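# Shelve labelled cartons on rack boards A and B

## Task

Move each carton onto the rack board written on its label (A is the higher board, B the lower), resting flat on its bottom face and not stacked on another carton. It fails if any carton falls or slides down by more than a few centimetres.

## Robot and tools

Robot. Two UR-style arms, left_arm and right_arm, each standing on its own carriage on a single floor track that runs along y at x = 0. left_rail carries left_arm and is always the one toward +y; right_rail carries right_arm. An arm's base sits at x = 0, y = its carriage's position_m, z = 0.04 m, facing +x. Each arm has a 140 mm two-finger gripper. The left gripper's fingers can fold: parts held only in the outer quarter of the pads, near the tips, are squeezed normally; deeper grips may be loose or let go, and pushing the tips straight into a surface folds them. The right gripper's fingers are rigid.

Frame. All positions are in one table-fixed frame in metres: table top is z = 0, +z up, +x is the direction the arms face, +y is to their left, y = 0 is mid-track. The table edge is at x = 0.17. end_effector_position is the point between the pads when closed; fingertips extend about 33 mm past it (less when wide open). The gripper's fingers point along its own +z and close along its y.

execute_actions(actions, cameras). actions holds one action object (an empty list just reports state and images). Keys:
- rows: up to 15 rows, each applied for one control step of 1/30 s. Every row has 18 numbers in [-1, 1], one list covering both arms: left_arm's six joint values (shoulder pan, shoulder lift, elbow, wrist 1, wrist 2, wrist 3), then its gripper position, force_limit, speed; then the same nine for right_arm. Joint values are offsets, not poses: each is measured from the Joint targets as they stood when the call began (not from the previous row), scaled so 1.0 equals 1.481 rad for pan and lift and 2.222 rad for elbow and wrists. Sending the same offset in a later call moves the joint further again. All zeros holds an arm at its targets. Gripper position is absolute: +1 fully open (140 mm), about -0.8 pads touching, -1 closes until blocked. force_limit -1 to +1 sets grip force (roughly 14 N to 58 N at slow close; faster closing squeezes harder). speed -1 to +1 sets finger speed, about 30 to 250 mm/s. To leave a gripper unchanged, resend its previous three numbers.
- steps: 1 to 450 control steps (default 15), at least the number of rows. After the rows end, arms keep heading for the last row's targets.
- left_rail / right_rail: position_m is an absolute y for the carriage in metres (left_rail -0.8 to 1.5, right_rail -1.5 to 0.8); speed_m_s 0.01 to 1; acceleration_factor 0.1 to 1; or {"stop": true}. A carriage drive carries its arm along unchanged.
- until: ends the action early when rail conditions hold, e.g. {"left_rail": {"position_status": ["!=", "moving"]}}, or {"all": {"status": "ended"}}. Numbers need a comparison (=, !=, <, <=, >, >=).
cameras picks images: cam_low, cam_left_wrist, cam_right_wrist; omit for all, [] for none.

move(target, speed, blend, stop_force, zero, blocking, cameras). Drives all joints along a synchronized path. target is one 18-number row as above or a list of up to 15 such rows; every joint offset counts from the same Joint targets at the call's start, not from the previous target. speed is the top joint speed in rad/s, 0.01 to 3.14 (default 0.5), one value or one per target. blend (rad) rounds corners between listed targets. stop_force (4 to 120 N, both arms) ends an arm's path on contact; use a speed well below default for touching, and omit it when moving away from something pressed on. zero (default true) re-zeroes the force reference first. blocking=false returns early; then call wait or stop before new rows or moves. The path does not avoid obstacles or the other arm. The result adds a move: line such as done, off_target, moving, held or fault, possibly with limits=held.

wait(seconds 0 to 10): lets time run with last commands held. stop(): brakes a running move (not carriages). zoom_image(camera, region [x0, y0, x1, y1] in pixels, at most 504 by 504, images are 672x504). zero_wrist_force(arm). read_manual(section) returns licence texts only. finished_scene(scene): give the current scene's number; ends it irreversibly, so only call when every carton sits correctly and will stay put.

Results. Joint positions and Joint velocities list one block per arm: rail (m), then the six joints (rad). Joint targets gives the commanded angles in the same order; offsets count from these. Joint torques are total drive output, arm weight included. Wrist force and torque are in the gripper's own axes, with a third line for the peak since the last reading. object_status: 0 moving, 1 stopped while opening, 2 stopped while closing (a grip), 3 reached the commanded position or pads met. position_measured is in counts: 3 open, about 75 = 100 mm, 139 = 60 mm, 200 = 20 mm, 230 pads meet. Rail position_status: moving, done, contact_stop, time_out, stopped, stopped_with_arm, stopped_for_other_arm, stopped_for_other_carriage; position_answer taken or not_taken. Lines like joint command not followed, joint sent to its limit, MOTOR HOT or a fault line flag trouble.

Order of work. Drive a carriage, wait with until on its status, then move its arm; confirm object_status 2 before lifting; let carriages arrive before placing. Large joint changes may need several calls.

Avoid. Forces near 150 N on an arm or what it holds, and wrist torques near 28 to 31 N m, cause a 10 s fault stop; any arm stop costs. Never let the arms or grippers press on each other; keep carriages roughly 0.7 to 0.78 m apart. Don't drop cartons, release them while moving, slam or push hard, or knock anything off the table. Long holds with a stretched arm heat motors toward a forced stop. Objects can occasionally be nudged by outside pushes, so check images before finishing.

Each tool is called as name([rows], argument=value, ...), one row to a line, values as JSON.

## Session

execute_actions(actions=[])

Scene clock: 0.00 s.
left_arm: end_effector_position=(+0.3563, +0.7786, +0.5790) position_measured=3 object_status=3 end_effector_quat_wxyz=(+0.000, +0.000, +1.000, +0.000) | right_arm: end_effector_position=(+0.3563, -0.6214, +0.5790) position_measured=3 object_status=3 end_effector_quat_wxyz=(+0.000, +0.000, +1.000, +0.000)
Joint positions: left_arm=[0.7 -0.281 -2.157 1.821 -1.235 -1.571 -0.28] | right_arm=[-0.7 -0.281 -2.157 1.821 -1.235 -1.571 -0.28]
Joint velocities: within noise
Joint torques (N m): no reading
Wrist force (N): no reading
Wrist torque (N m): no reading
Wrist force, peak (N): no reading
Joint targets: left_arm=[0.700 -0.280 -2.157 1.821 -1.235 -1.571 -0.280] | right_arm=[-0.700 -0.281 -2.157 1.821 -1.235 -1.571 -0.280]
Tool commands: left_gripper/position=+1.0 left_gripper/force_limit=+1.0 left_gripper/speed=+1.0 right_gripper/position=+1.0 right_gripper/force_limit=+1.0 right_gripper/speed=+1.0
left_rail: position_m=0.700 position_status=done
right_rail: position_m=-0.700 position_status=done

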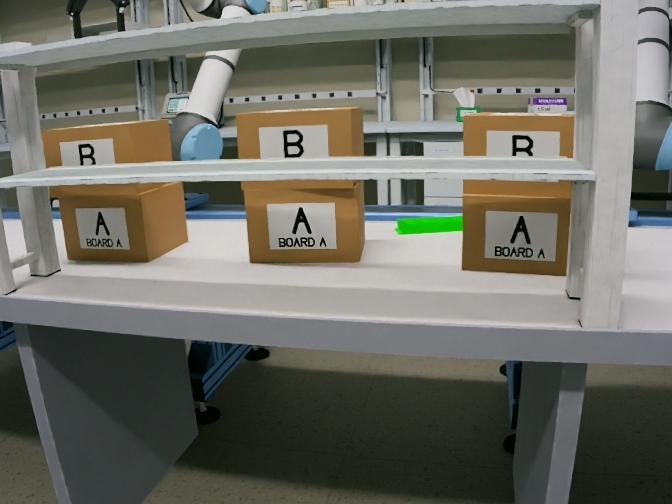

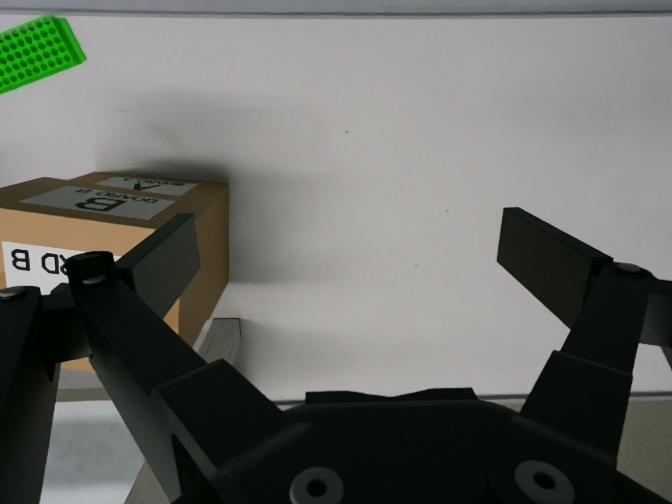

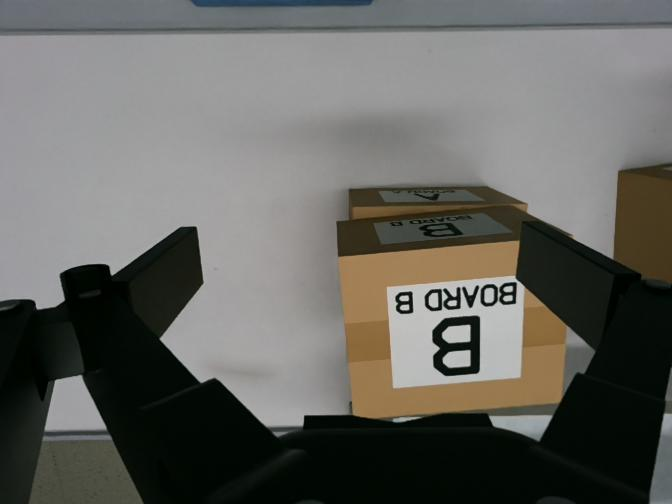

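execute_actions([
  {"right_rail":{"position_m":-0.5},"left_rail":{"position_m":0.35},"steps":150,"until":{"all":{"status":"ended"}}},
])

execute_actions([
  {"right_rail":{"position_m":-0.95},"left_rail":{"position_m":0.0},"steps":150,"until":{"all":{"status":"ended"}}},
])

Scene clock: 48.17 s.
left_arm: end_effector_position=(+0.3563, +0.4287, +0.5790) position_measured=3 object_status=3 end_effector_quat_wxyz=(+0.000, +0.000, +1.000, +0.000) end_effector_velocity=(+0.000, -0.001, -0.001) end_effector_angular_velocity=(+0.001, +0.002, -0.001) | right_arm: end_effector_position=(+0.3563, -0.4214, +0.5790) position_measured=3 object_status=3 end_effector_quat_wxyz=(+0.000, +0.000, +1.000, +0.000)
Joint positions: left_arm=[0.35 -0.281 -2.157 1.821 -1.235 -1.571 -0.28] | right_arm=[-0.5 -0.281 -2.157 1.821 -1.235 -1.571 -0.28]
Joint velocities: left_arm=[-0.001 -0.001 0 0.001 0.001 0.001 0] | right_arm=[within noise]
Joint torques (N m): left_arm=[-2.45 5.46 -48.04 -3.23 -0.04 -0.26] | right_arm=[-0.63 4.82 -40.61 -4.1 0.54 0.52]
Wrist force (N): left_arm=[0.1 0.0 -0.4] | right_arm=[0.2 -0.3 -0.1]
Wrist torque (N m): left_arm=[0.00 -0.02 0.00] | right_arm=[-0.07 -0.04 -0.01]
Wrist force, peak (N): left_arm=[0.0 1.9 -0.2] | right_arm=[0.0 -1.9 0.1]
Joint targets: left_arm=[0.350 -0.280 -2.157 1.821 -1.235 -1.571 -0.280] | right_arm=[-0.500 -0.281 -2.157 1.821 -1.235 -1.571 -0.280]
Tool commands: left_gripper/position=+1.0 left_gripper/force_limit=+1.0 left_gripper/speed=+1.0 right_gripper/position=+1.0 right_gripper/force_limit=+1.0 right_gripper/speed=+1.0
left_rail: position_m=0.350 position_status=done
right_rail: position_m=-0.500 position_status=done
camera_calibration:
cam_left_wrist: T_world_to_cam=[[0.00214105, 0.999833, 0.0181292, -0.430841], [0.941022, -0.00814831, 0.338248, -0.531547], [0.338339, 0.0163358, -0.940882, 0.599949], [0, 0, 0, 1]] pos_world=[0.298133, 0.416637, 0.752087]
cam_right_wrist: T_world_to_cam=[[0.0224336, 0.999667, 0.0127834, 0.41289], [0.95045, -0.0252913, 0.309847, -0.526971], [0.310067, 0.00519896, -0.950701, 0.618189], [0, 0, 0, 1]] pos_world=[0.299918, -0.429294, 0.745714]

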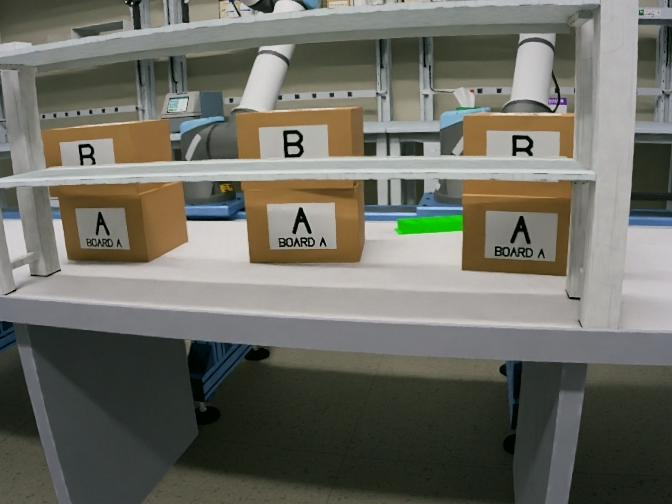

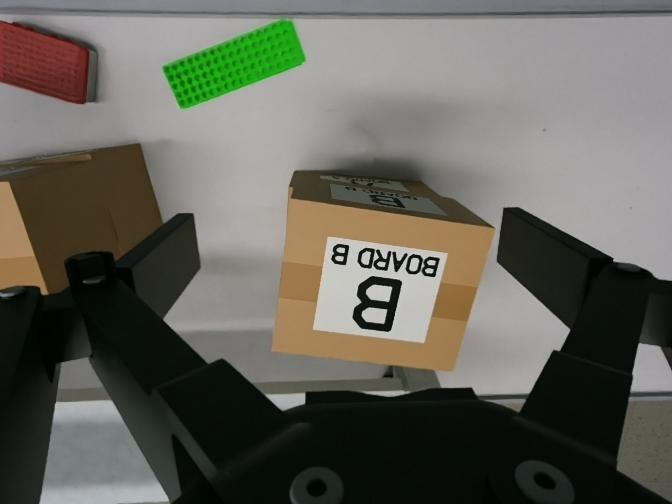

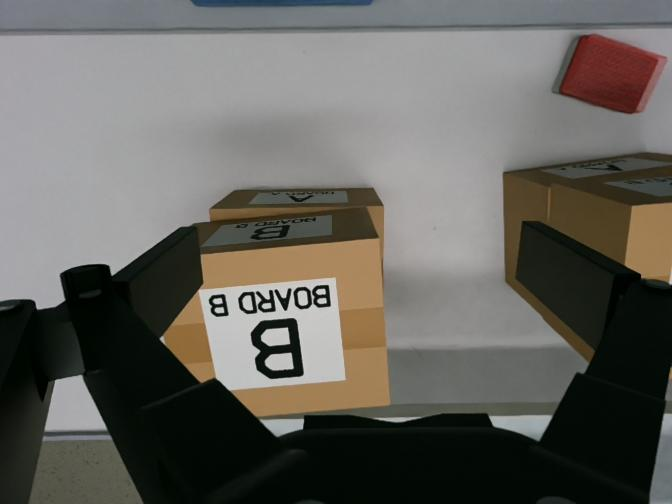

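Scene clock: 50.10 s.
left_arm: end_effector_position=(+0.3563, +0.0786, +0.5790) position_measured=3 object_status=3 end_effector_quat_wxyz=(+0.000, +0.000, +1.000, +0.000) | right_arm: end_effector_position=(+0.3563, -0.8713, +0.5790) position_measured=3 object_status=3 end_effector_quat_wxyz=(+0.000, +0.000, +1.000, +0.000) end_effector_velocity=(+0.000, -0.002, +0.000) end_effector_angular_velocity=(-0.002, -0.001, +0.000)
Joint positions: left_arm=[0 -0.281 -2.157 1.821 -1.235 -1.571 -0.28] | right_arm=[-0.95 -0.281 -2.157 1.821 -1.235 -1.571 -0.28]
Joint velocities: left_arm=[within noise] | right_arm=[-0.001 0 -0.001 0 -0.001 -0.002 0]
Joint torques (N m): left_arm=[-0.25 5.42 -49.13 -2.92 -0.02 0.33] | right_arm=[-2.95 5.53 -40.75 -3.71 0.41 0.25]
Wrist force (N): left_arm=[0.0 0.0 -0.5] | right_arm=[0.3 -0.3 0.0]
Wrist torque (N m): left_arm=[-0.01 0.00 0.00] | right_arm=[-0.06 -0.08 0.00]
Wrist force, peak (N): left_arm=[0.0 1.6 -0.5] | right_arm=[0.2 2.4 0.1]
Joint targets: left_arm=[0.000 -0.280 -2.157 1.821 -1.235 -1.571 -0.280] | right_arm=[-0.950 -0.281 -2.157 1.821 -1.235 -1.571 -0.280]
Tool commands: left_gripper/position=+1.0 left_gripper/force_limit=+1.0 left_gripper/speed=+1.0 right_gripper/position=+1.0 right_gripper/force_limit=+1.0 right_gripper/speed=+1.0
left_rail: position_m=0.000 position_status=done
right_rail: position_m=-0.950 position_status=done
camera_calibration:
cam_left_wrist: T_world_to_cam=[[0.00214105, 0.999833, 0.0181292, -0.0807992], [0.941022, -0.00814831, 0.338248, -0.534399], [0.338339, 0.0163358, -0.940882, 0.605668], [0, 0, 0, 1]] pos_world=[0.298133, 0.0665372, 0.752087]
cam_right_wrist: T_world_to_cam=[[0.0224336, 0.999667, 0.0127834, 0.86264], [0.95045, -0.0252913, 0.309847, -0.53835], [0.310067, 0.00519896, -0.950701, 0.620528], [0, 0, 0, 1]] pos_world=[0.299918, -0.879194, 0.745714]

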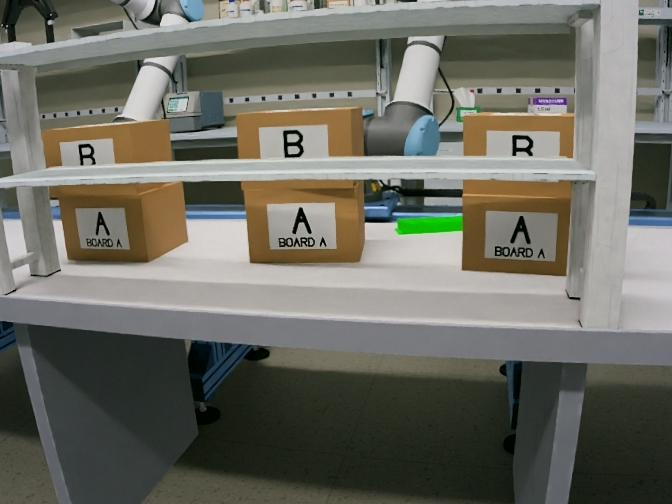

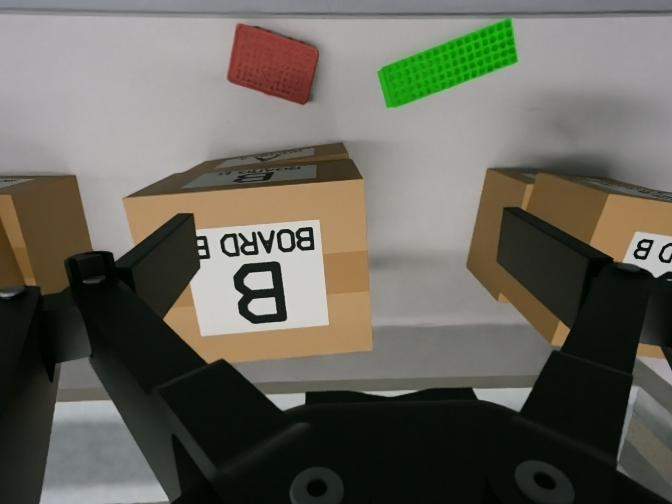

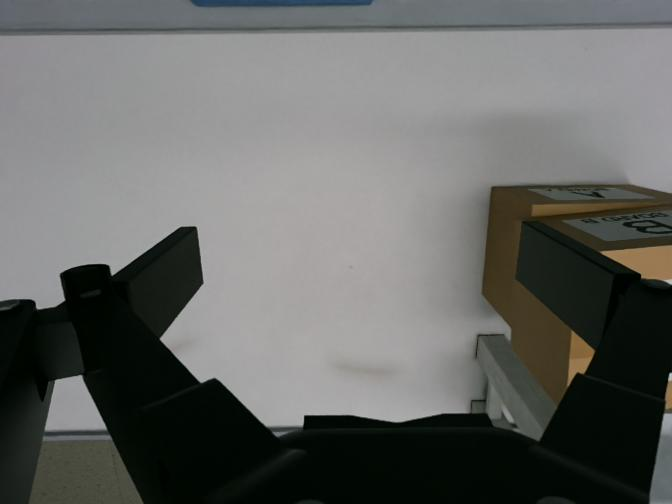

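move(target=[0,0,0,0.35,0.7,0.063,-1,1,1,0,0,0,0.35,0.7,0.063,-1,1,1], speed=1.2, cameras=[])

move(target=[0,0,0,0.357,0.5876,0.063,-1,1,1,0,0,0,0.357,0.5876,0.063,-1,1,1], speed=1.2)

execute_actions([
  {"left_rail":{"position_m":0.3},"right_rail":{"position_m":-0.6},"steps":150,"until":{"all":{"status":"ended"}}},
])

Scene clock: 197.90 s.
left_arm: end_effector_position=(+0.4139, +0.4163, +0.8317) position_measured=236 object_status=3 end_effector_quat_wxyz=(-0.128, +0.311, +0.639, +0.691) | right_arm: end_effector_position=(+0.4139, -0.5336, +0.8317) position_measured=235 object_status=3 end_effector_quat_wxyz=(-0.128, +0.311, +0.639, +0.691)
Joint positions: left_arm=[0 -0.281 -2.157 1.821 -0.457 -0.016 -0.141] | right_arm=[-0.95 -0.281 -2.157 1.821 -0.457 -0.016 -0.141]
Joint velocities: within noise
Joint torques (N m): left_arm=[-0.57 8.11 -44.16 0.17 4.9 2.96] | right_arm=[-1.2 10.74 -36.11 1.02 6.55 2.96]
Wrist force (N): left_arm=[-0.6 -0.1 -0.1] | right_arm=[0.0 0.8 -0.9]
Wrist torque (N m): left_arm=[-0.07 0.13 -0.10] | right_arm=[0.29 -0.31 0.17]
Wrist force, peak (N): left_arm=[0.6 -3.2 -0.5] | right_arm=[0.4 -3.4 -0.2]
Joint targets: left_arm=[0.000 -0.280 -2.157 1.821 -0.457 -0.015 -0.141] | right_arm=[-0.950 -0.281 -2.157 1.821 -0.457 -0.015 -0.141]
left_rail: position_m=0.000 position_status=done
right_rail: position_m=-0.950 position_status=done
move: done
No camera images: "cameras" was empty.

Scene clock: 199.77 s.
left_arm: end_effector_position=(+0.5817, +0.1118, +0.7997) position_measured=236 object_status=3 end_effector_quat_wxyz=(+0.000, +0.707, +0.000, +0.707) | right_arm: end_effector_position=(+0.5817, -0.8382, +0.7997) position_measured=235 object_status=3 end_effector_quat_wxyz=(+0.000, +0.707, +0.000, +0.707)
Joint positions: left_arm=[0 -0.281 -2.157 1.821 0.336 1.29 -0.001] | right_arm=[-0.95 -0.281 -2.157 1.821 0.336 1.29 -0.001]
Joint velocities: within noise
Joint torques (N m): left_arm=[-0.22 10.65 -44.1 0.36 2.44 2.84] | right_arm=[-2.4 8.46 -35.44 0.82 3.23 2.79]
Wrist force (N): left_arm=[-0.5 0.4 -0.3] | right_arm=[-0.5 0.5 -1.5]
Wrist torque (N m): left_arm=[-0.17 -0.01 0.27] | right_arm=[-0.08 -0.30 0.12]
Wrist force, peak (N): left_arm=[-1.3 1.5 -0.8] | right_arm=[-1.2 2.4 -2.1]
Joint targets: left_arm=[0.000 -0.280 -2.157 1.821 0.336 1.290 -0.001] | right_arm=[-0.950 -0.281 -2.157 1.821 0.336 1.290 -0.001]
left_rail: position_m=0.000 position_status=done
right_rail: position_m=-0.950 position_status=done
move: done
camera_calibration:
cam_left_wrist: T_world_to_cam=[[-0.0177916, -0.999841, -0.00152005, 0.132416], [-0.338057, 0.00744626, -0.941096, 0.944641], [0.940957, -0.0162297, -0.338136, -0.0923684], [0, 0, 0, 1]] pos_world=[0.408613, 0.123861, 0.857966]
cam_right_wrist: T_world_to_cam=[[-0.0125676, -0.999684, -0.0217694, -0.80619], [-0.309729, 0.0245923, -0.950507, 0.962761], [0.950742, -0.00520293, -0.30994, -0.133499], [0, 0, 0, 1]] pos_world=[0.414986, -0.830307, 0.856184]

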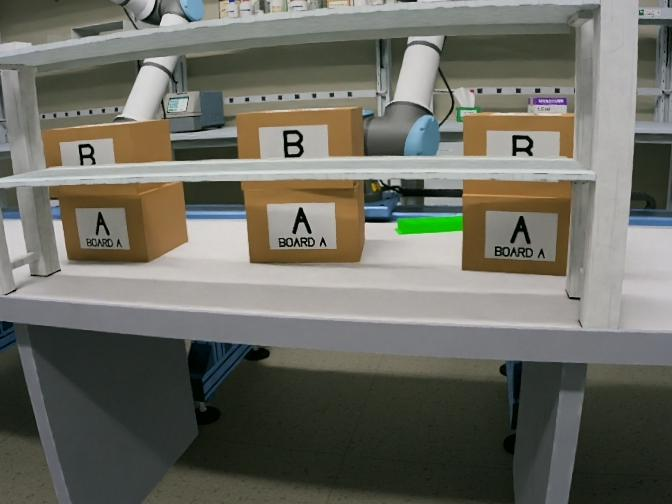

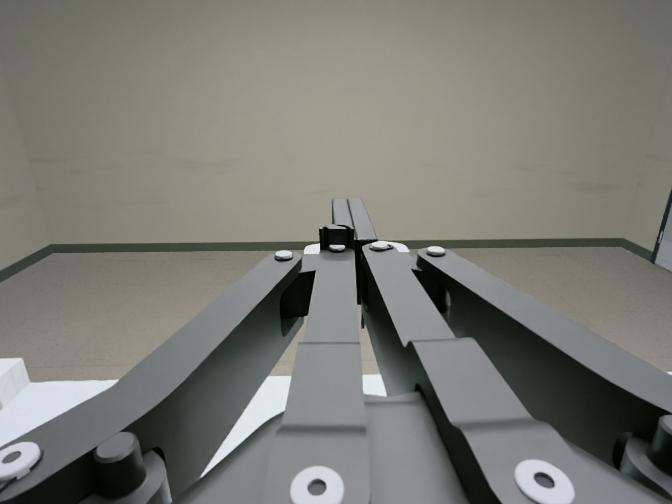

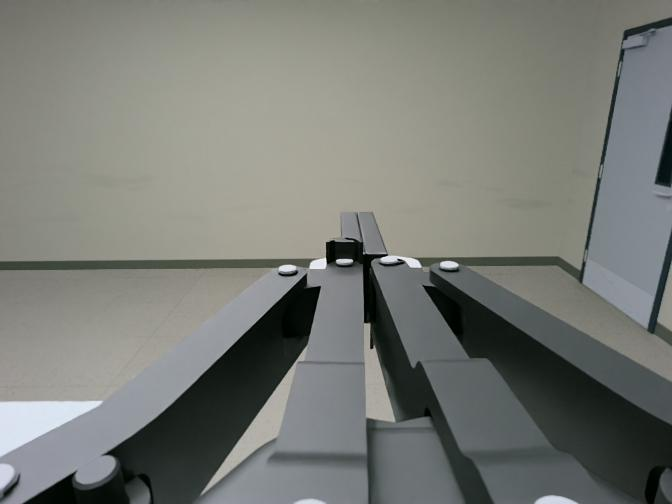

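Scene clock: 201.50 s.
left_arm: end_effector_position=(+0.5817, +0.4118, +0.7997) position_measured=236 object_status=3 end_effector_quat_wxyz=(+0.000, +0.707, +0.000, +0.707) | right_arm: end_effector_position=(+0.5817, -0.4883, +0.7997) position_measured=235 object_status=3 end_effector_quat_wxyz=(+0.000, +0.707, +0.000, +0.707) end_effector_velocity=(-0.001, +0.000, +0.001) end_effector_angular_velocity=(+0.001, -0.002, -0.002)
Joint positions: left_arm=[0.3 -0.281 -2.157 1.821 0.336 1.29 -0.001] | right_arm=[-0.6 -0.281 -2.157 1.821 0.336 1.29 -0.001]
Joint velocities: left_arm=[within noise] | right_arm=[0.001 0 -0.001 0 -0.001 0.002 0.002]
Joint torques (N m): left_arm=[-0.93 9.27 -41.4 -0.02 1.78 2.77] | right_arm=[-1.37 10.59 -35.75 0.08 2.93 2.82]
Wrist force (N): left_arm=[-0.6 0.3 -0.3] | right_arm=[-0.4 0.7 -1.7]
Wrist torque (N m): left_arm=[-0.19 0.02 0.26] | right_arm=[-0.02 -0.31 0.11]
Wrist force, peak (N): left_arm=[-0.8 2.3 -0.3] | right_arm=[-0.5 2.2 -1.8]
Joint targets: left_arm=[0.300 -0.280 -2.157 1.821 0.336 1.290 -0.001] | right_arm=[-0.600 -0.281 -2.157 1.821 0.336 1.290 -0.001]
Tool commands: left_gripper/position=-1.0 left_gripper/force_limit=+1.0 left_gripper/speed=+1.0 right_gripper/position=-1.0 right_gripper/force_limit=+1.0 right_gripper/speed=+1.0
left_rail: position_m=0.300 position_status=done
right_rail: position_m=-0.600 position_status=done
camera_calibration:
cam_left_wrist: T_world_to_cam=[[-0.0180131, -0.999837, -0.00154367, 0.432377], [-0.338142, 0.00754492, -0.941065, 0.942374], [0.940923, -0.0164296, -0.338222, -0.0873282], [0, 0, 0, 1]] pos_world=[0.408613, 0.423761, 0.857966]
cam_right_wrist: T_world_to_cam=[[-0.0126955, -0.999681, -0.021832, -0.456295], [-0.309846, 0.0246921, -0.950466, 0.954122], [0.950702, -0.00530209, -0.310061, -0.131637], [0, 0, 0, 1]] pos_world=[0.414986, -0.480407, 0.856083]

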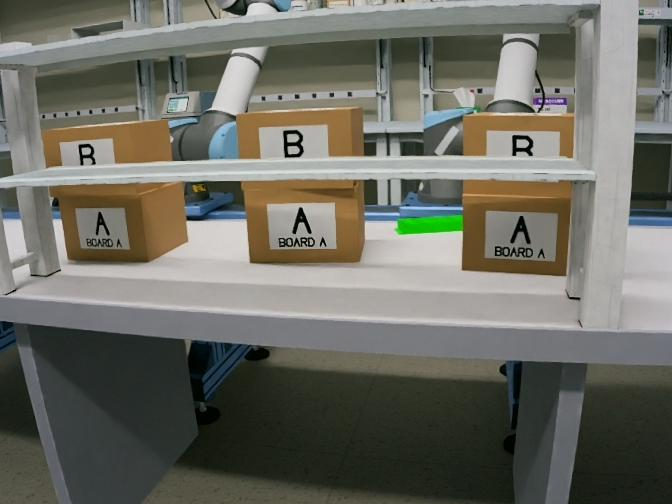

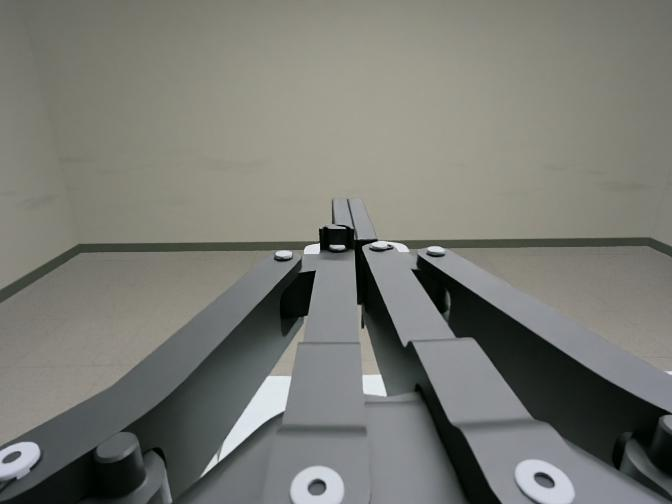

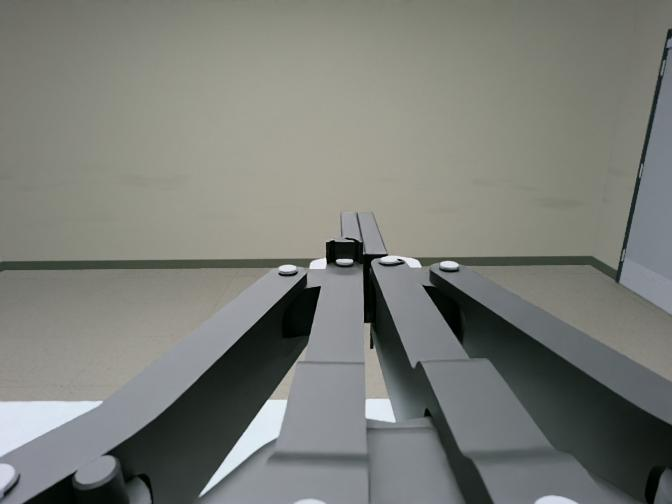

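move(target=[0,0,0,-0.27,0,0,-1,1,1,0,0,0,-0.27,0,0,-1,1,1], speed=1.0)

execute_actions([
  {"left_rail":{"position_m":0.6},"right_rail":{"position_m":-0.3},"steps":150,"until":{"all":{"status":"ended"}}},
])

Scene clock: 211.70 s.
left_arm: end_effector_position=(+0.5918, +0.4089, +1.0053) position_measured=236 object_status=3 end_effector_quat_wxyz=(+0.058, +0.475, +0.058, +0.876) | right_arm: end_effector_position=(+0.5918, -0.4911, +1.0053) position_measured=235 object_status=3 end_effector_quat_wxyz=(+0.058, +0.475, +0.058, +0.876)
Joint positions: left_arm=[0.3 -0.281 -2.157 1.821 -0.264 1.29 -0.001] | right_arm=[-0.6 -0.281 -2.157 1.821 -0.264 1.29 -0.001]
Joint velocities: within noise
Joint torques (N m): left_arm=[-1.36 10.8 -41.63 -9.1 1.09 2.45] | right_arm=[-2.03 10.06 -38.27 -10.33 2.56 2.4]
Wrist force (N): left_arm=[-0.5 0.7 -0.4] | right_arm=[-0.4 1.2 -1.0]
Wrist torque (N m): left_arm=[-0.13 0.07 0.18] | right_arm=[0.04 -0.38 0.01]
Wrist force, peak (N): left_arm=[-2.1 0.1 -1.1] | right_arm=[-1.7 0.8 -2.5]
Joint targets: left_arm=[0.300 -0.280 -2.157 1.821 -0.264 1.290 -0.001] | right_arm=[-0.600 -0.281 -2.157 1.821 -0.264 1.290 -0.001]
left_rail: position_m=0.300 position_status=done
right_rail: position_m=-0.600 position_status=done
move: done
camera_calibration:
cam_left_wrist: T_world_to_cam=[[-0.0607631, -0.987541, 0.145158, 0.302812], [0.227111, -0.15529, -0.961408, 0.891749], [0.971971, -0.0254512, 0.233718, -0.617035], [0, 0, 0, 1]] pos_world=[0.415614, 0.421815, 0.957592]
cam_right_wrist: T_world_to_cam=[[-0.0452772, -0.990318, 0.131225, -0.584537], [0.256758, -0.138483, -0.956503, 0.743417], [0.965415, -0.00961472, 0.260542, -0.661912], [0, 0, 0, 1]] pos_world=[0.421675, -0.482291, 0.960242]

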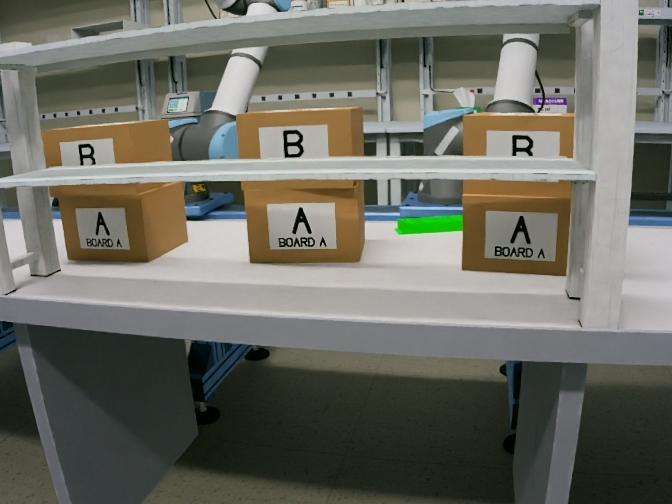

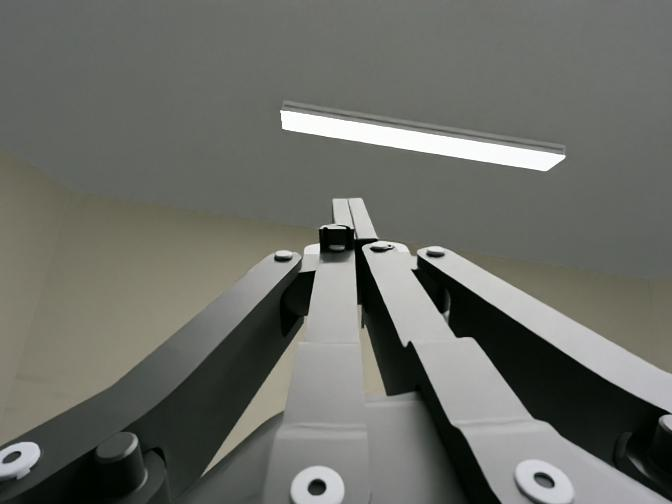

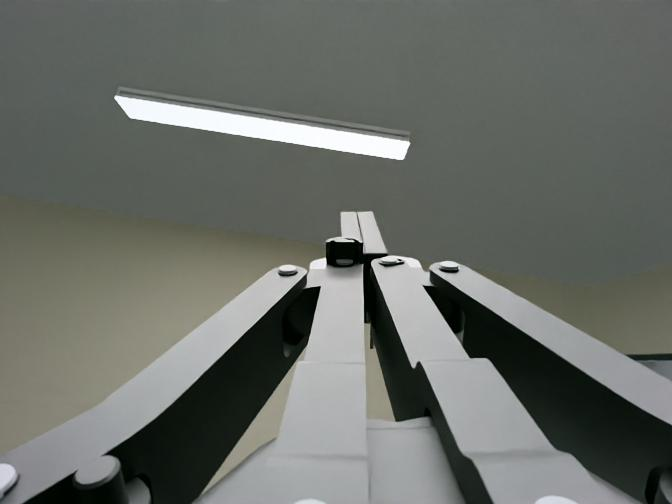

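Scene clock: 213.33 s.
left_arm: end_effector_position=(+0.5918, +0.7088, +1.0054) position_measured=236 object_status=3 end_effector_quat_wxyz=(+0.058, +0.475, +0.058, +0.876) end_effector_velocity=(-0.001, +0.002, +0.001) end_effector_angular_velocity=(+0.000, -0.001, +0.000) | right_arm: end_effector_position=(+0.5918, -0.1912, +1.0054) position_measured=235 object_status=3 end_effector_quat_wxyz=(+0.058, +0.475, +0.058, +0.876) end_effector_velocity=(-0.001, +0.002, +0.001) end_effector_angular_velocity=(+0.000, -0.002, +0.000)
Joint positions: left_arm=[0.6 -0.281 -2.157 1.821 -0.264 1.29 -0.001] | right_arm=[-0.3 -0.281 -2.157 1.821 -0.264 1.29 -0.001]
Joint velocities: left_arm=[0.001 0 -0.001 0 0.001 0 0] | right_arm=[0.001 0.002 -0.001 0 -0.001 0.002 -0.001]
Joint torques (N m): left_arm=[0.94 9.7 -42.13 -7.63 0.67 2.73] | right_arm=[-2.31 11.13 -37.92 -9.16 2.19 2.65]
Wrist force (N): left_arm=[-0.8 0.7 -0.1] | right_arm=[-0.2 1.1 -1.5]
Wrist torque (N m): left_arm=[-0.14 0.16 0.18] | right_arm=[0.01 -0.41 0.01]
Wrist force, peak (N): left_arm=[-0.9 2.3 -0.4] | right_arm=[-0.6 2.8 -1.3]
Joint targets: left_arm=[0.600 -0.280 -2.157 1.821 -0.264 1.290 -0.001] | right_arm=[-0.300 -0.281 -2.157 1.821 -0.264 1.290 -0.001]
Tool commands: left_gripper/position=-1.0 left_gripper/force_limit=+1.0 left_gripper/speed=+1.0 right_gripper/position=-1.0 right_gripper/force_limit=+1.0 right_gripper/speed=+1.0
left_rail: position_m=0.600 position_status=done
right_rail: position_m=-0.300 position_status=done
camera_calibration:
cam_left_wrist: T_world_to_cam=[[-0.0606953, -0.987543, 0.145175, 0.598918], [0.227313, -0.155297, -0.961359, 0.938291], [0.971928, -0.0253497, 0.233907, -0.609664], [0, 0, 0, 1]] pos_world=[0.415615, 0.721716, 0.957692]
cam_right_wrist: T_world_to_cam=[[-0.0452346, -0.990304, 0.131343, -0.287669], [0.256952, -0.138588, -0.956436, 0.784784], [0.965365, -0.00951516, 0.26073, -0.65917], [0, 0, 0, 1]] pos_world=[0.421675, -0.18239, 0.960244]

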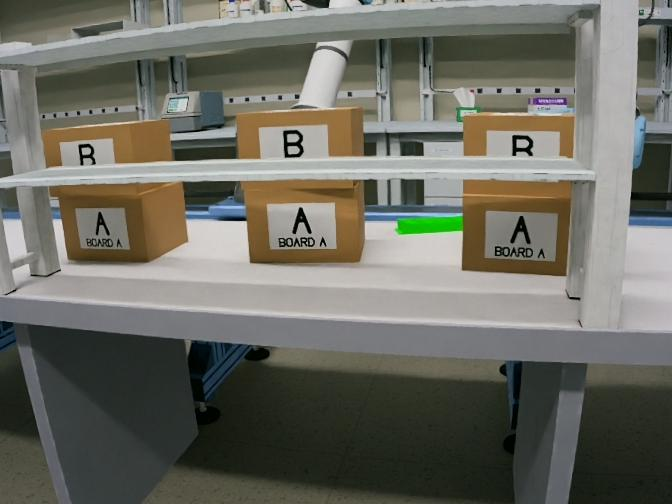

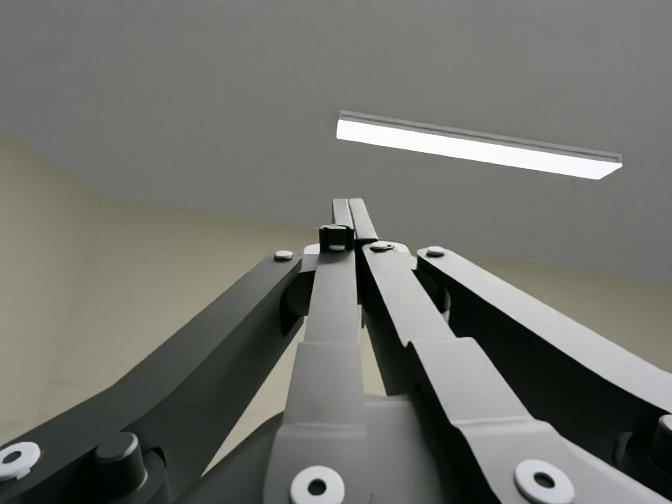

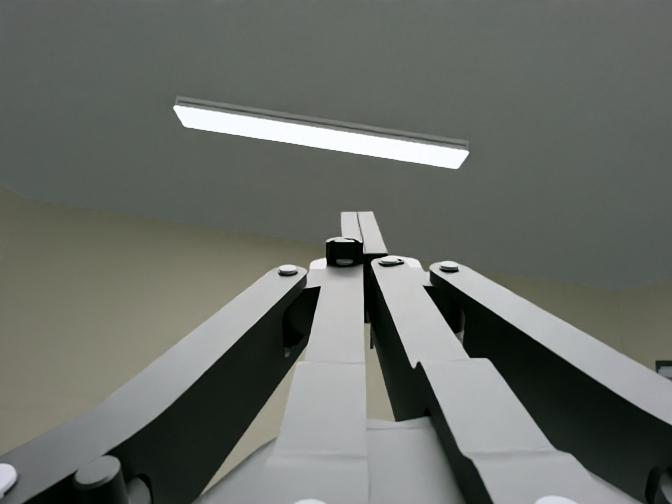

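move(target=[0,0,0,0.607,0,0,-1,1,1,0,0,0,0.607,0,0,-1,1,1], speed=1.2)

execute_actions([
  {"left_rail":{"position_m":0.3},"right_rail":{"position_m":-0.6},"steps":150,"until":{"all":{"status":"ended"}}},
])

Scene clock: 219.87 s.
left_arm: end_effector_position=(+0.4192, +0.7586, +0.6090) position_measured=236 object_status=3 end_effector_quat_wxyz=(-0.072, +0.907, -0.071, +0.410) | right_arm: end_effector_position=(+0.4193, -0.1414, +0.6090) position_measured=235 object_status=3 end_effector_quat_wxyz=(-0.072, +0.907, -0.071, +0.410)
Joint positions: left_arm=[0.6 -0.28 -2.157 1.821 1.084 1.29 -0.001] | right_arm=[-0.3 -0.28 -2.157 1.821 1.084 1.29 -0.001]
Joint velocities: within noise
Joint torques (N m): left_arm=[1.54 20.23 -41.91 4.43 -0.96 2.35] | right_arm=[-1.48 4.91 -35.15 4.9 0.66 2.54]
Wrist force (N): left_arm=[-0.3 0.3 -0.2] | right_arm=[-0.4 0.2 -1.0]
Wrist torque (N m): left_arm=[-0.10 -0.07 0.25] | right_arm=[-0.09 -0.12 0.12]
Wrist force, peak (N): left_arm=[-2.0 -0.3 -0.8] | right_arm=[-2.5 0.2 -2.9]
Joint targets: left_arm=[0.600 -0.280 -2.157 1.821 1.085 1.290 -0.001] | right_arm=[-0.300 -0.281 -2.157 1.821 1.085 1.290 -0.001]
left_rail: position_m=0.600 position_status=done
right_rail: position_m=-0.300 position_status=done
move: done
camera_calibration:
cam_left_wrist: T_world_to_cam=[[-0.0857672, -0.980333, -0.177737, 0.896858], [-0.869619, 0.160719, -0.466833, 0.523139], [0.486217, 0.114524, -0.866301, 0.419598], [0, 0, 0, 1]] pos_world=[0.327836, 0.747087, 0.767121]
cam_right_wrist: T_world_to_cam=[[-0.0949413, -0.975989, -0.196039, 0.0281737], [-0.853217, 0.181231, -0.489056, 0.682936], [0.512842, 0.120832, -0.849937, 0.495732], [0, 0, 0, 1]] pos_world=[0.331135, -0.156172, 0.760858]

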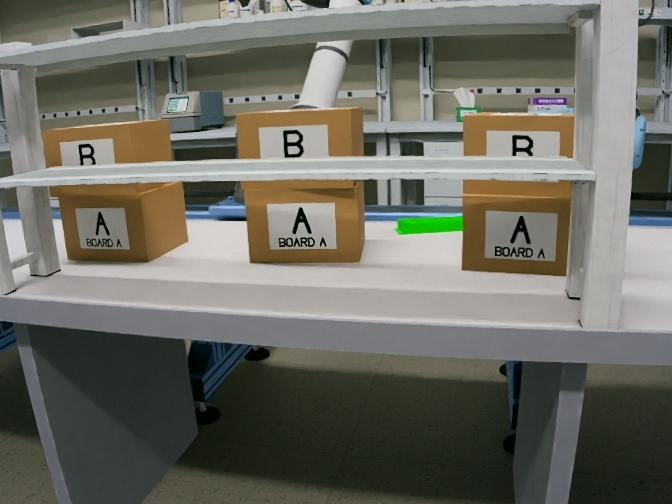

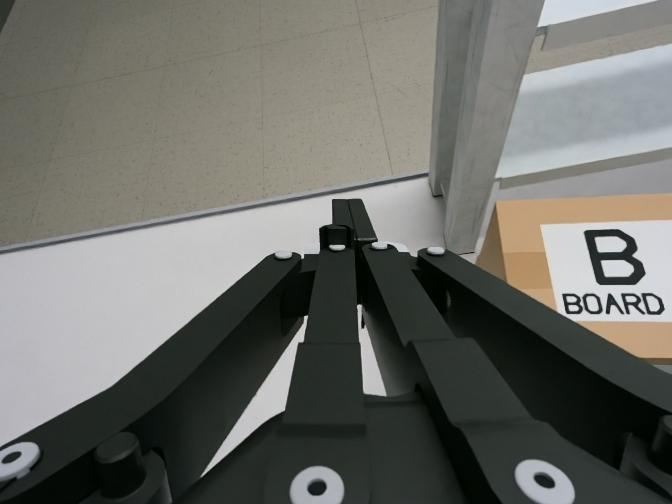

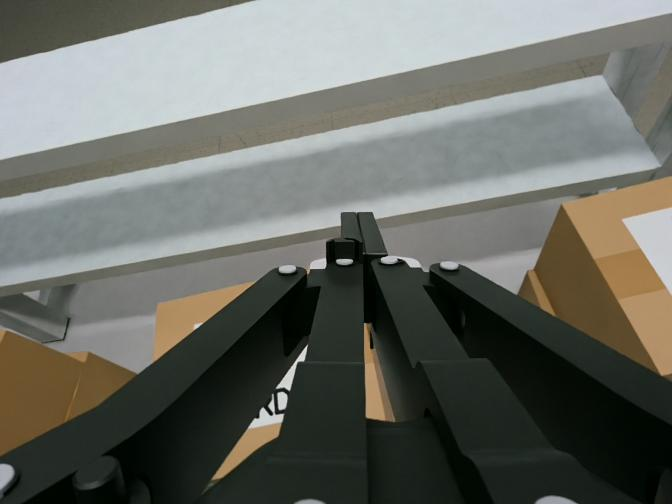

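Scene clock: 221.50 s.
left_arm: end_effector_position=(+0.4192, +0.4587, +0.6090) position_measured=236 object_status=3 end_effector_quat_wxyz=(-0.072, +0.907, -0.071, +0.410) end_effector_velocity=(-0.001, -0.001, +0.000) end_effector_angular_velocity=(+0.000, +0.000, +0.000) | right_arm: end_effector_position=(+0.4192, -0.4413, +0.6090) position_measured=235 object_status=3 end_effector_quat_wxyz=(-0.072, +0.907, -0.071, +0.410) end_effector_velocity=(+0.000, -0.001, +0.000) end_effector_angular_velocity=(+0.000, +0.001, +0.000)
Joint positions: left_arm=[0.3 -0.28 -2.157 1.821 1.085 1.29 -0.001] | right_arm=[-0.6 -0.28 -2.157 1.821 1.085 1.29 -0.001]
Joint velocities: left_arm=[-0.001 0 -0.001 0 0.001 0 0] | right_arm=[-0.001 0 0.001 0 0 0 0]
Joint torques (N m): left_arm=[0.04 11.09 -48.39 3.68 -1.28 2.51] | right_arm=[-0.91 -1.67 -37.57 3.75 0.3 2.42]
Wrist force (N): left_arm=[-0.6 0.3 -0.1] | right_arm=[-0.5 0.4 -1.3]
Wrist torque (N m): left_arm=[-0.11 0.00 0.25] | right_arm=[-0.05 -0.11 0.11]
Wrist force, peak (N): left_arm=[-1.0 -2.1 0.1] | right_arm=[-0.9 -1.8 -1.0]
Joint targets: left_arm=[0.300 -0.280 -2.157 1.821 1.085 1.290 -0.001] | right_arm=[-0.600 -0.281 -2.157 1.821 1.085 1.290 -0.001]
Tool commands: left_gripper/position=-1.0 left_gripper/force_limit=+1.0 left_gripper/speed=+1.0 right_gripper/position=-1.0 right_gripper/force_limit=+1.0 right_gripper/speed=+1.0
left_rail: position_m=0.300 position_status=done
right_rail: position_m=-0.600 position_status=done
camera_calibration:
cam_left_wrist: T_world_to_cam=[[-0.0857404, -0.980324, -0.177803, 0.602885], [-0.86969, 0.160711, -0.466702, 0.571178], [0.486094, 0.114619, -0.866358, 0.454035], [0, 0, 0, 1]] pos_world=[0.327736, 0.447187, 0.767121]
cam_right_wrist: T_world_to_cam=[[-0.0950724, -0.975968, -0.196081, -0.26445], [-0.853274, 0.181348, -0.488914, 0.737164], [0.512723, 0.120828, -0.850009, 0.532114], [0, 0, 0, 1]] pos_world=[0.331034, -0.456072, 0.760858]

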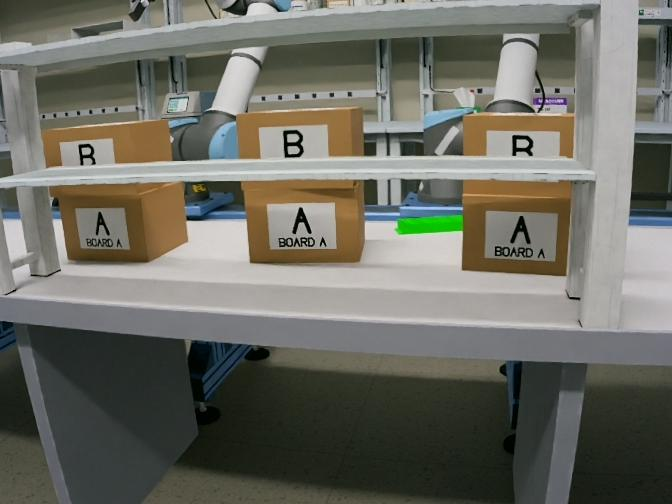

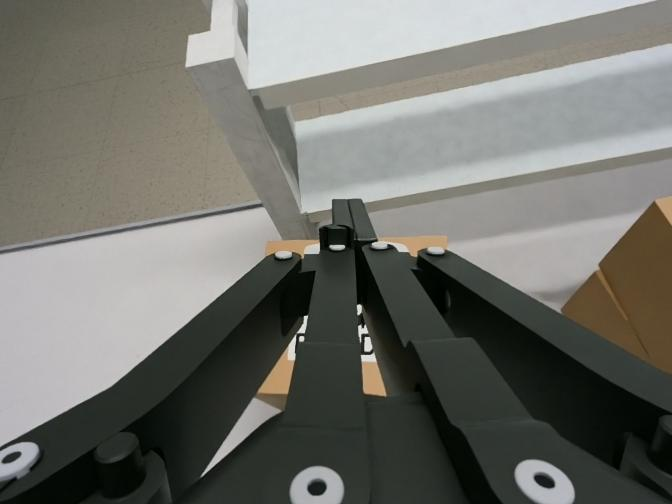

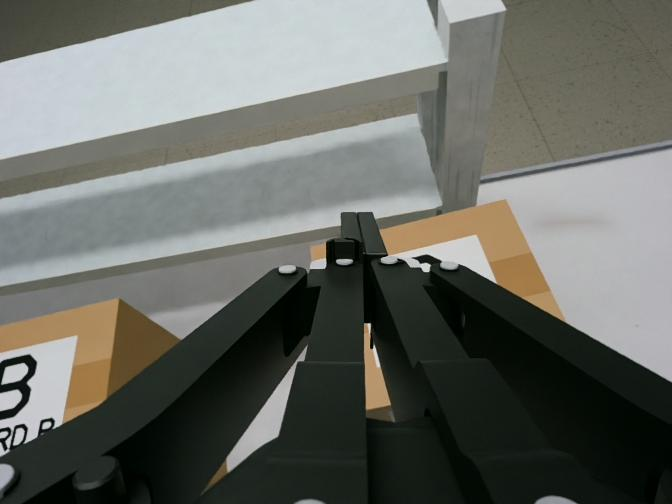

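execute_actions([
  {"left_rail":{"position_m":0.27,"acceleration_factor":0.4},"right_rail":{"position_m":-1.27,"acceleration_factor":0.4},"steps":200,"until":{"all":{"status":"ended"}}},
], cameras=[])

move(target=[-0.900,0.363,0.0644,-0.6433,-0.5373,-0.707,-1,1,1,0.825,0.3655,0.0627,-0.6434,0.487,0.707,0.23,1,1], speed=0.9)

Scene clock: 320.30 s.
left_arm: end_effector_position=(+0.4192, +0.4286, +0.6090) position_measured=236 object_status=3 end_effector_quat_wxyz=(-0.072, +0.907, -0.071, +0.410) | right_arm: end_effector_position=(+0.4192, -1.1113, +0.6090) position_measured=235 object_status=3 end_effector_quat_wxyz=(-0.072, +0.907, -0.071, +0.410) end_effector_velocity=(+0.000, +0.000, +0.000) end_effector_angular_velocity=(+0.000, +0.001, +0.002)
Joint positions: left_arm=[0.27 -0.28 -2.157 1.821 1.085 1.29 -0.001] | right_arm=[-1.27 -0.28 -2.157 1.821 1.085 1.29 -0.001]
Joint velocities: left_arm=[within noise] | right_arm=[-0.001 0 0 0 0.001 -0.001 -0.002]
Joint torques (N m): left_arm=[1.48 -10.46 -54.62 0.44 -2.66 2.32] | right_arm=[-2 -0.03 -45.38 0.79 -0.83 2.56]
Wrist force (N): left_arm=[-0.1 0.2 -0.1] | right_arm=[-0.7 0.3 -1.3]
Wrist torque (N m): left_arm=[-0.12 -0.12 0.25] | right_arm=[-0.06 -0.06 0.11]
Wrist force, peak (N): left_arm=[-0.5 0.8 -0.3] | right_arm=[-0.2 0.4 -1.7]
Joint targets: left_arm=[0.270 -0.280 -2.157 1.821 1.085 1.290 -0.001] | right_arm=[-1.270 -0.281 -2.157 1.821 1.085 1.290 -0.001]
Tool commands: left_gripper/position=-1.0 left_gripper/force_limit=+1.0 left_gripper/speed=+1.0 right_gripper/position=-1.0 right_gripper/force_limit=+1.0 right_gripper/speed=+1.0
left_rail: position_m=0.270 position_status=done
right_rail: position_m=-1.270 position_status=done
No camera images: "cameras" was empty.

Scene clock: 322.77 s.
left_arm: end_effector_position=(+0.4896, -0.2926, +0.5196) position_measured=236 object_status=3 end_effector_quat_wxyz=(+0.534, +0.534, +0.464, +0.464) | right_arm: end_effector_position=(+0.4970, -0.7073, +0.5198) position_measured=100 object_status=3 end_effector_quat_wxyz=(+0.534, -0.534, +0.464, -0.464)
Joint positions: left_arm=[0.27 -1.613 -1.619 1.964 -0.345 0.096 -1.571] | right_arm=[-1.27 0.941 -1.615 1.96 -0.345 2.372 1.57]
Joint velocities: within noise
Joint torques (N m): left_arm=[-18.12 -22.28 -34.87 -2.89 -2.14 -2.59] | right_arm=[13.3 -31.02 -32.95 -6.67 3.45 2.71]
Wrist force (N): left_arm=[-0.1 -0.3 -0.2] | right_arm=[0.3 1.8 0.7]
Wrist torque (N m): left_arm=[-0.01 0.12 -0.30] | right_arm=[-0.26 -0.23 -0.33]
Wrist force, peak (N): left_arm=[-5.8 -1.7 -4.6] | right_arm=[-3.7 0.4 -4.8]
Joint targets: left_arm=[0.270 -1.614 -1.619 1.964 -0.345 0.096 -1.571] | right_arm=[-1.270 0.942 -1.615 1.960 -0.345 2.372 1.570]
left_rail: position_m=0.270 position_status=done
right_rail: position_m=-1.270 position_status=done
move: done
camera_calibration:
cam_left_wrist: T_world_to_cam=[[-0.0182419, 0.000617189, 0.999833, -0.501472], [-0.465408, -0.88506, -0.00794498, -0.0308584], [0.884908, -0.465476, 0.0164324, -0.395194], [0, 0, 0, 1]] pos_world=[0.326201, -0.210955, 0.507638]
cam_right_wrist: T_world_to_cam=[[-0.0157979, 0.01976, -0.99968, 0.548429], [-0.439443, 0.897931, 0.0246933, 0.842374], [0.898132, 0.439692, -0.00550204, 0.0435127], [0, 0, 0, 1]] pos_world=[0.339759, -0.786363, 0.527692]

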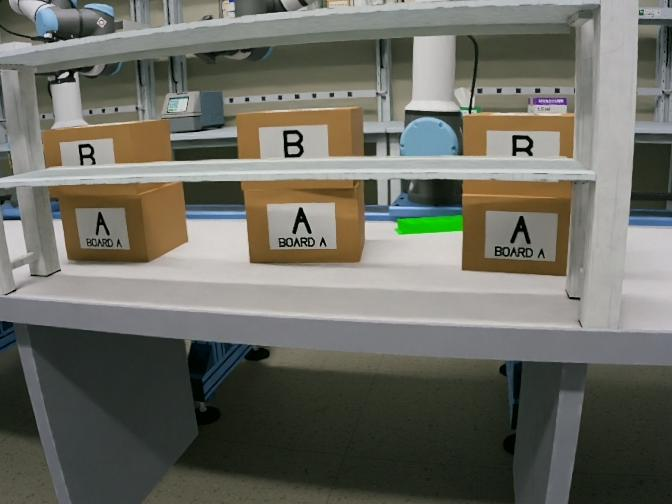

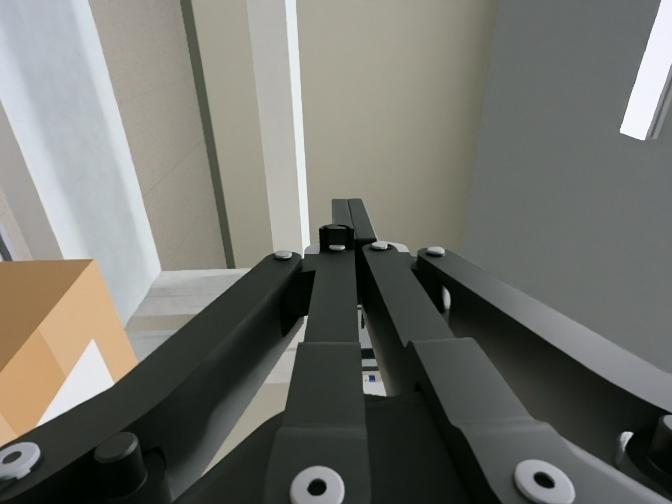

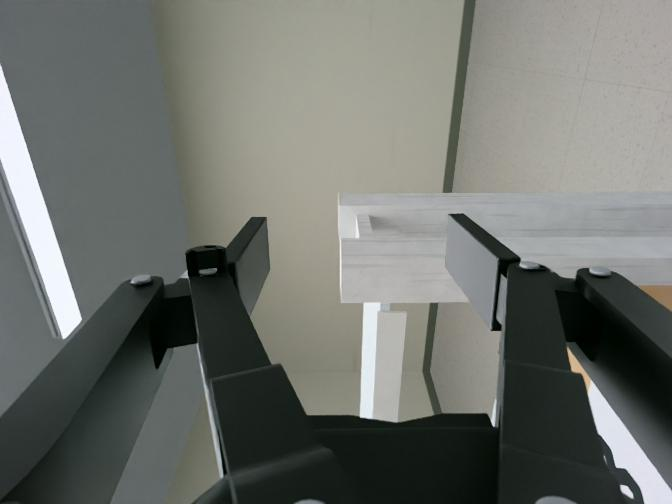

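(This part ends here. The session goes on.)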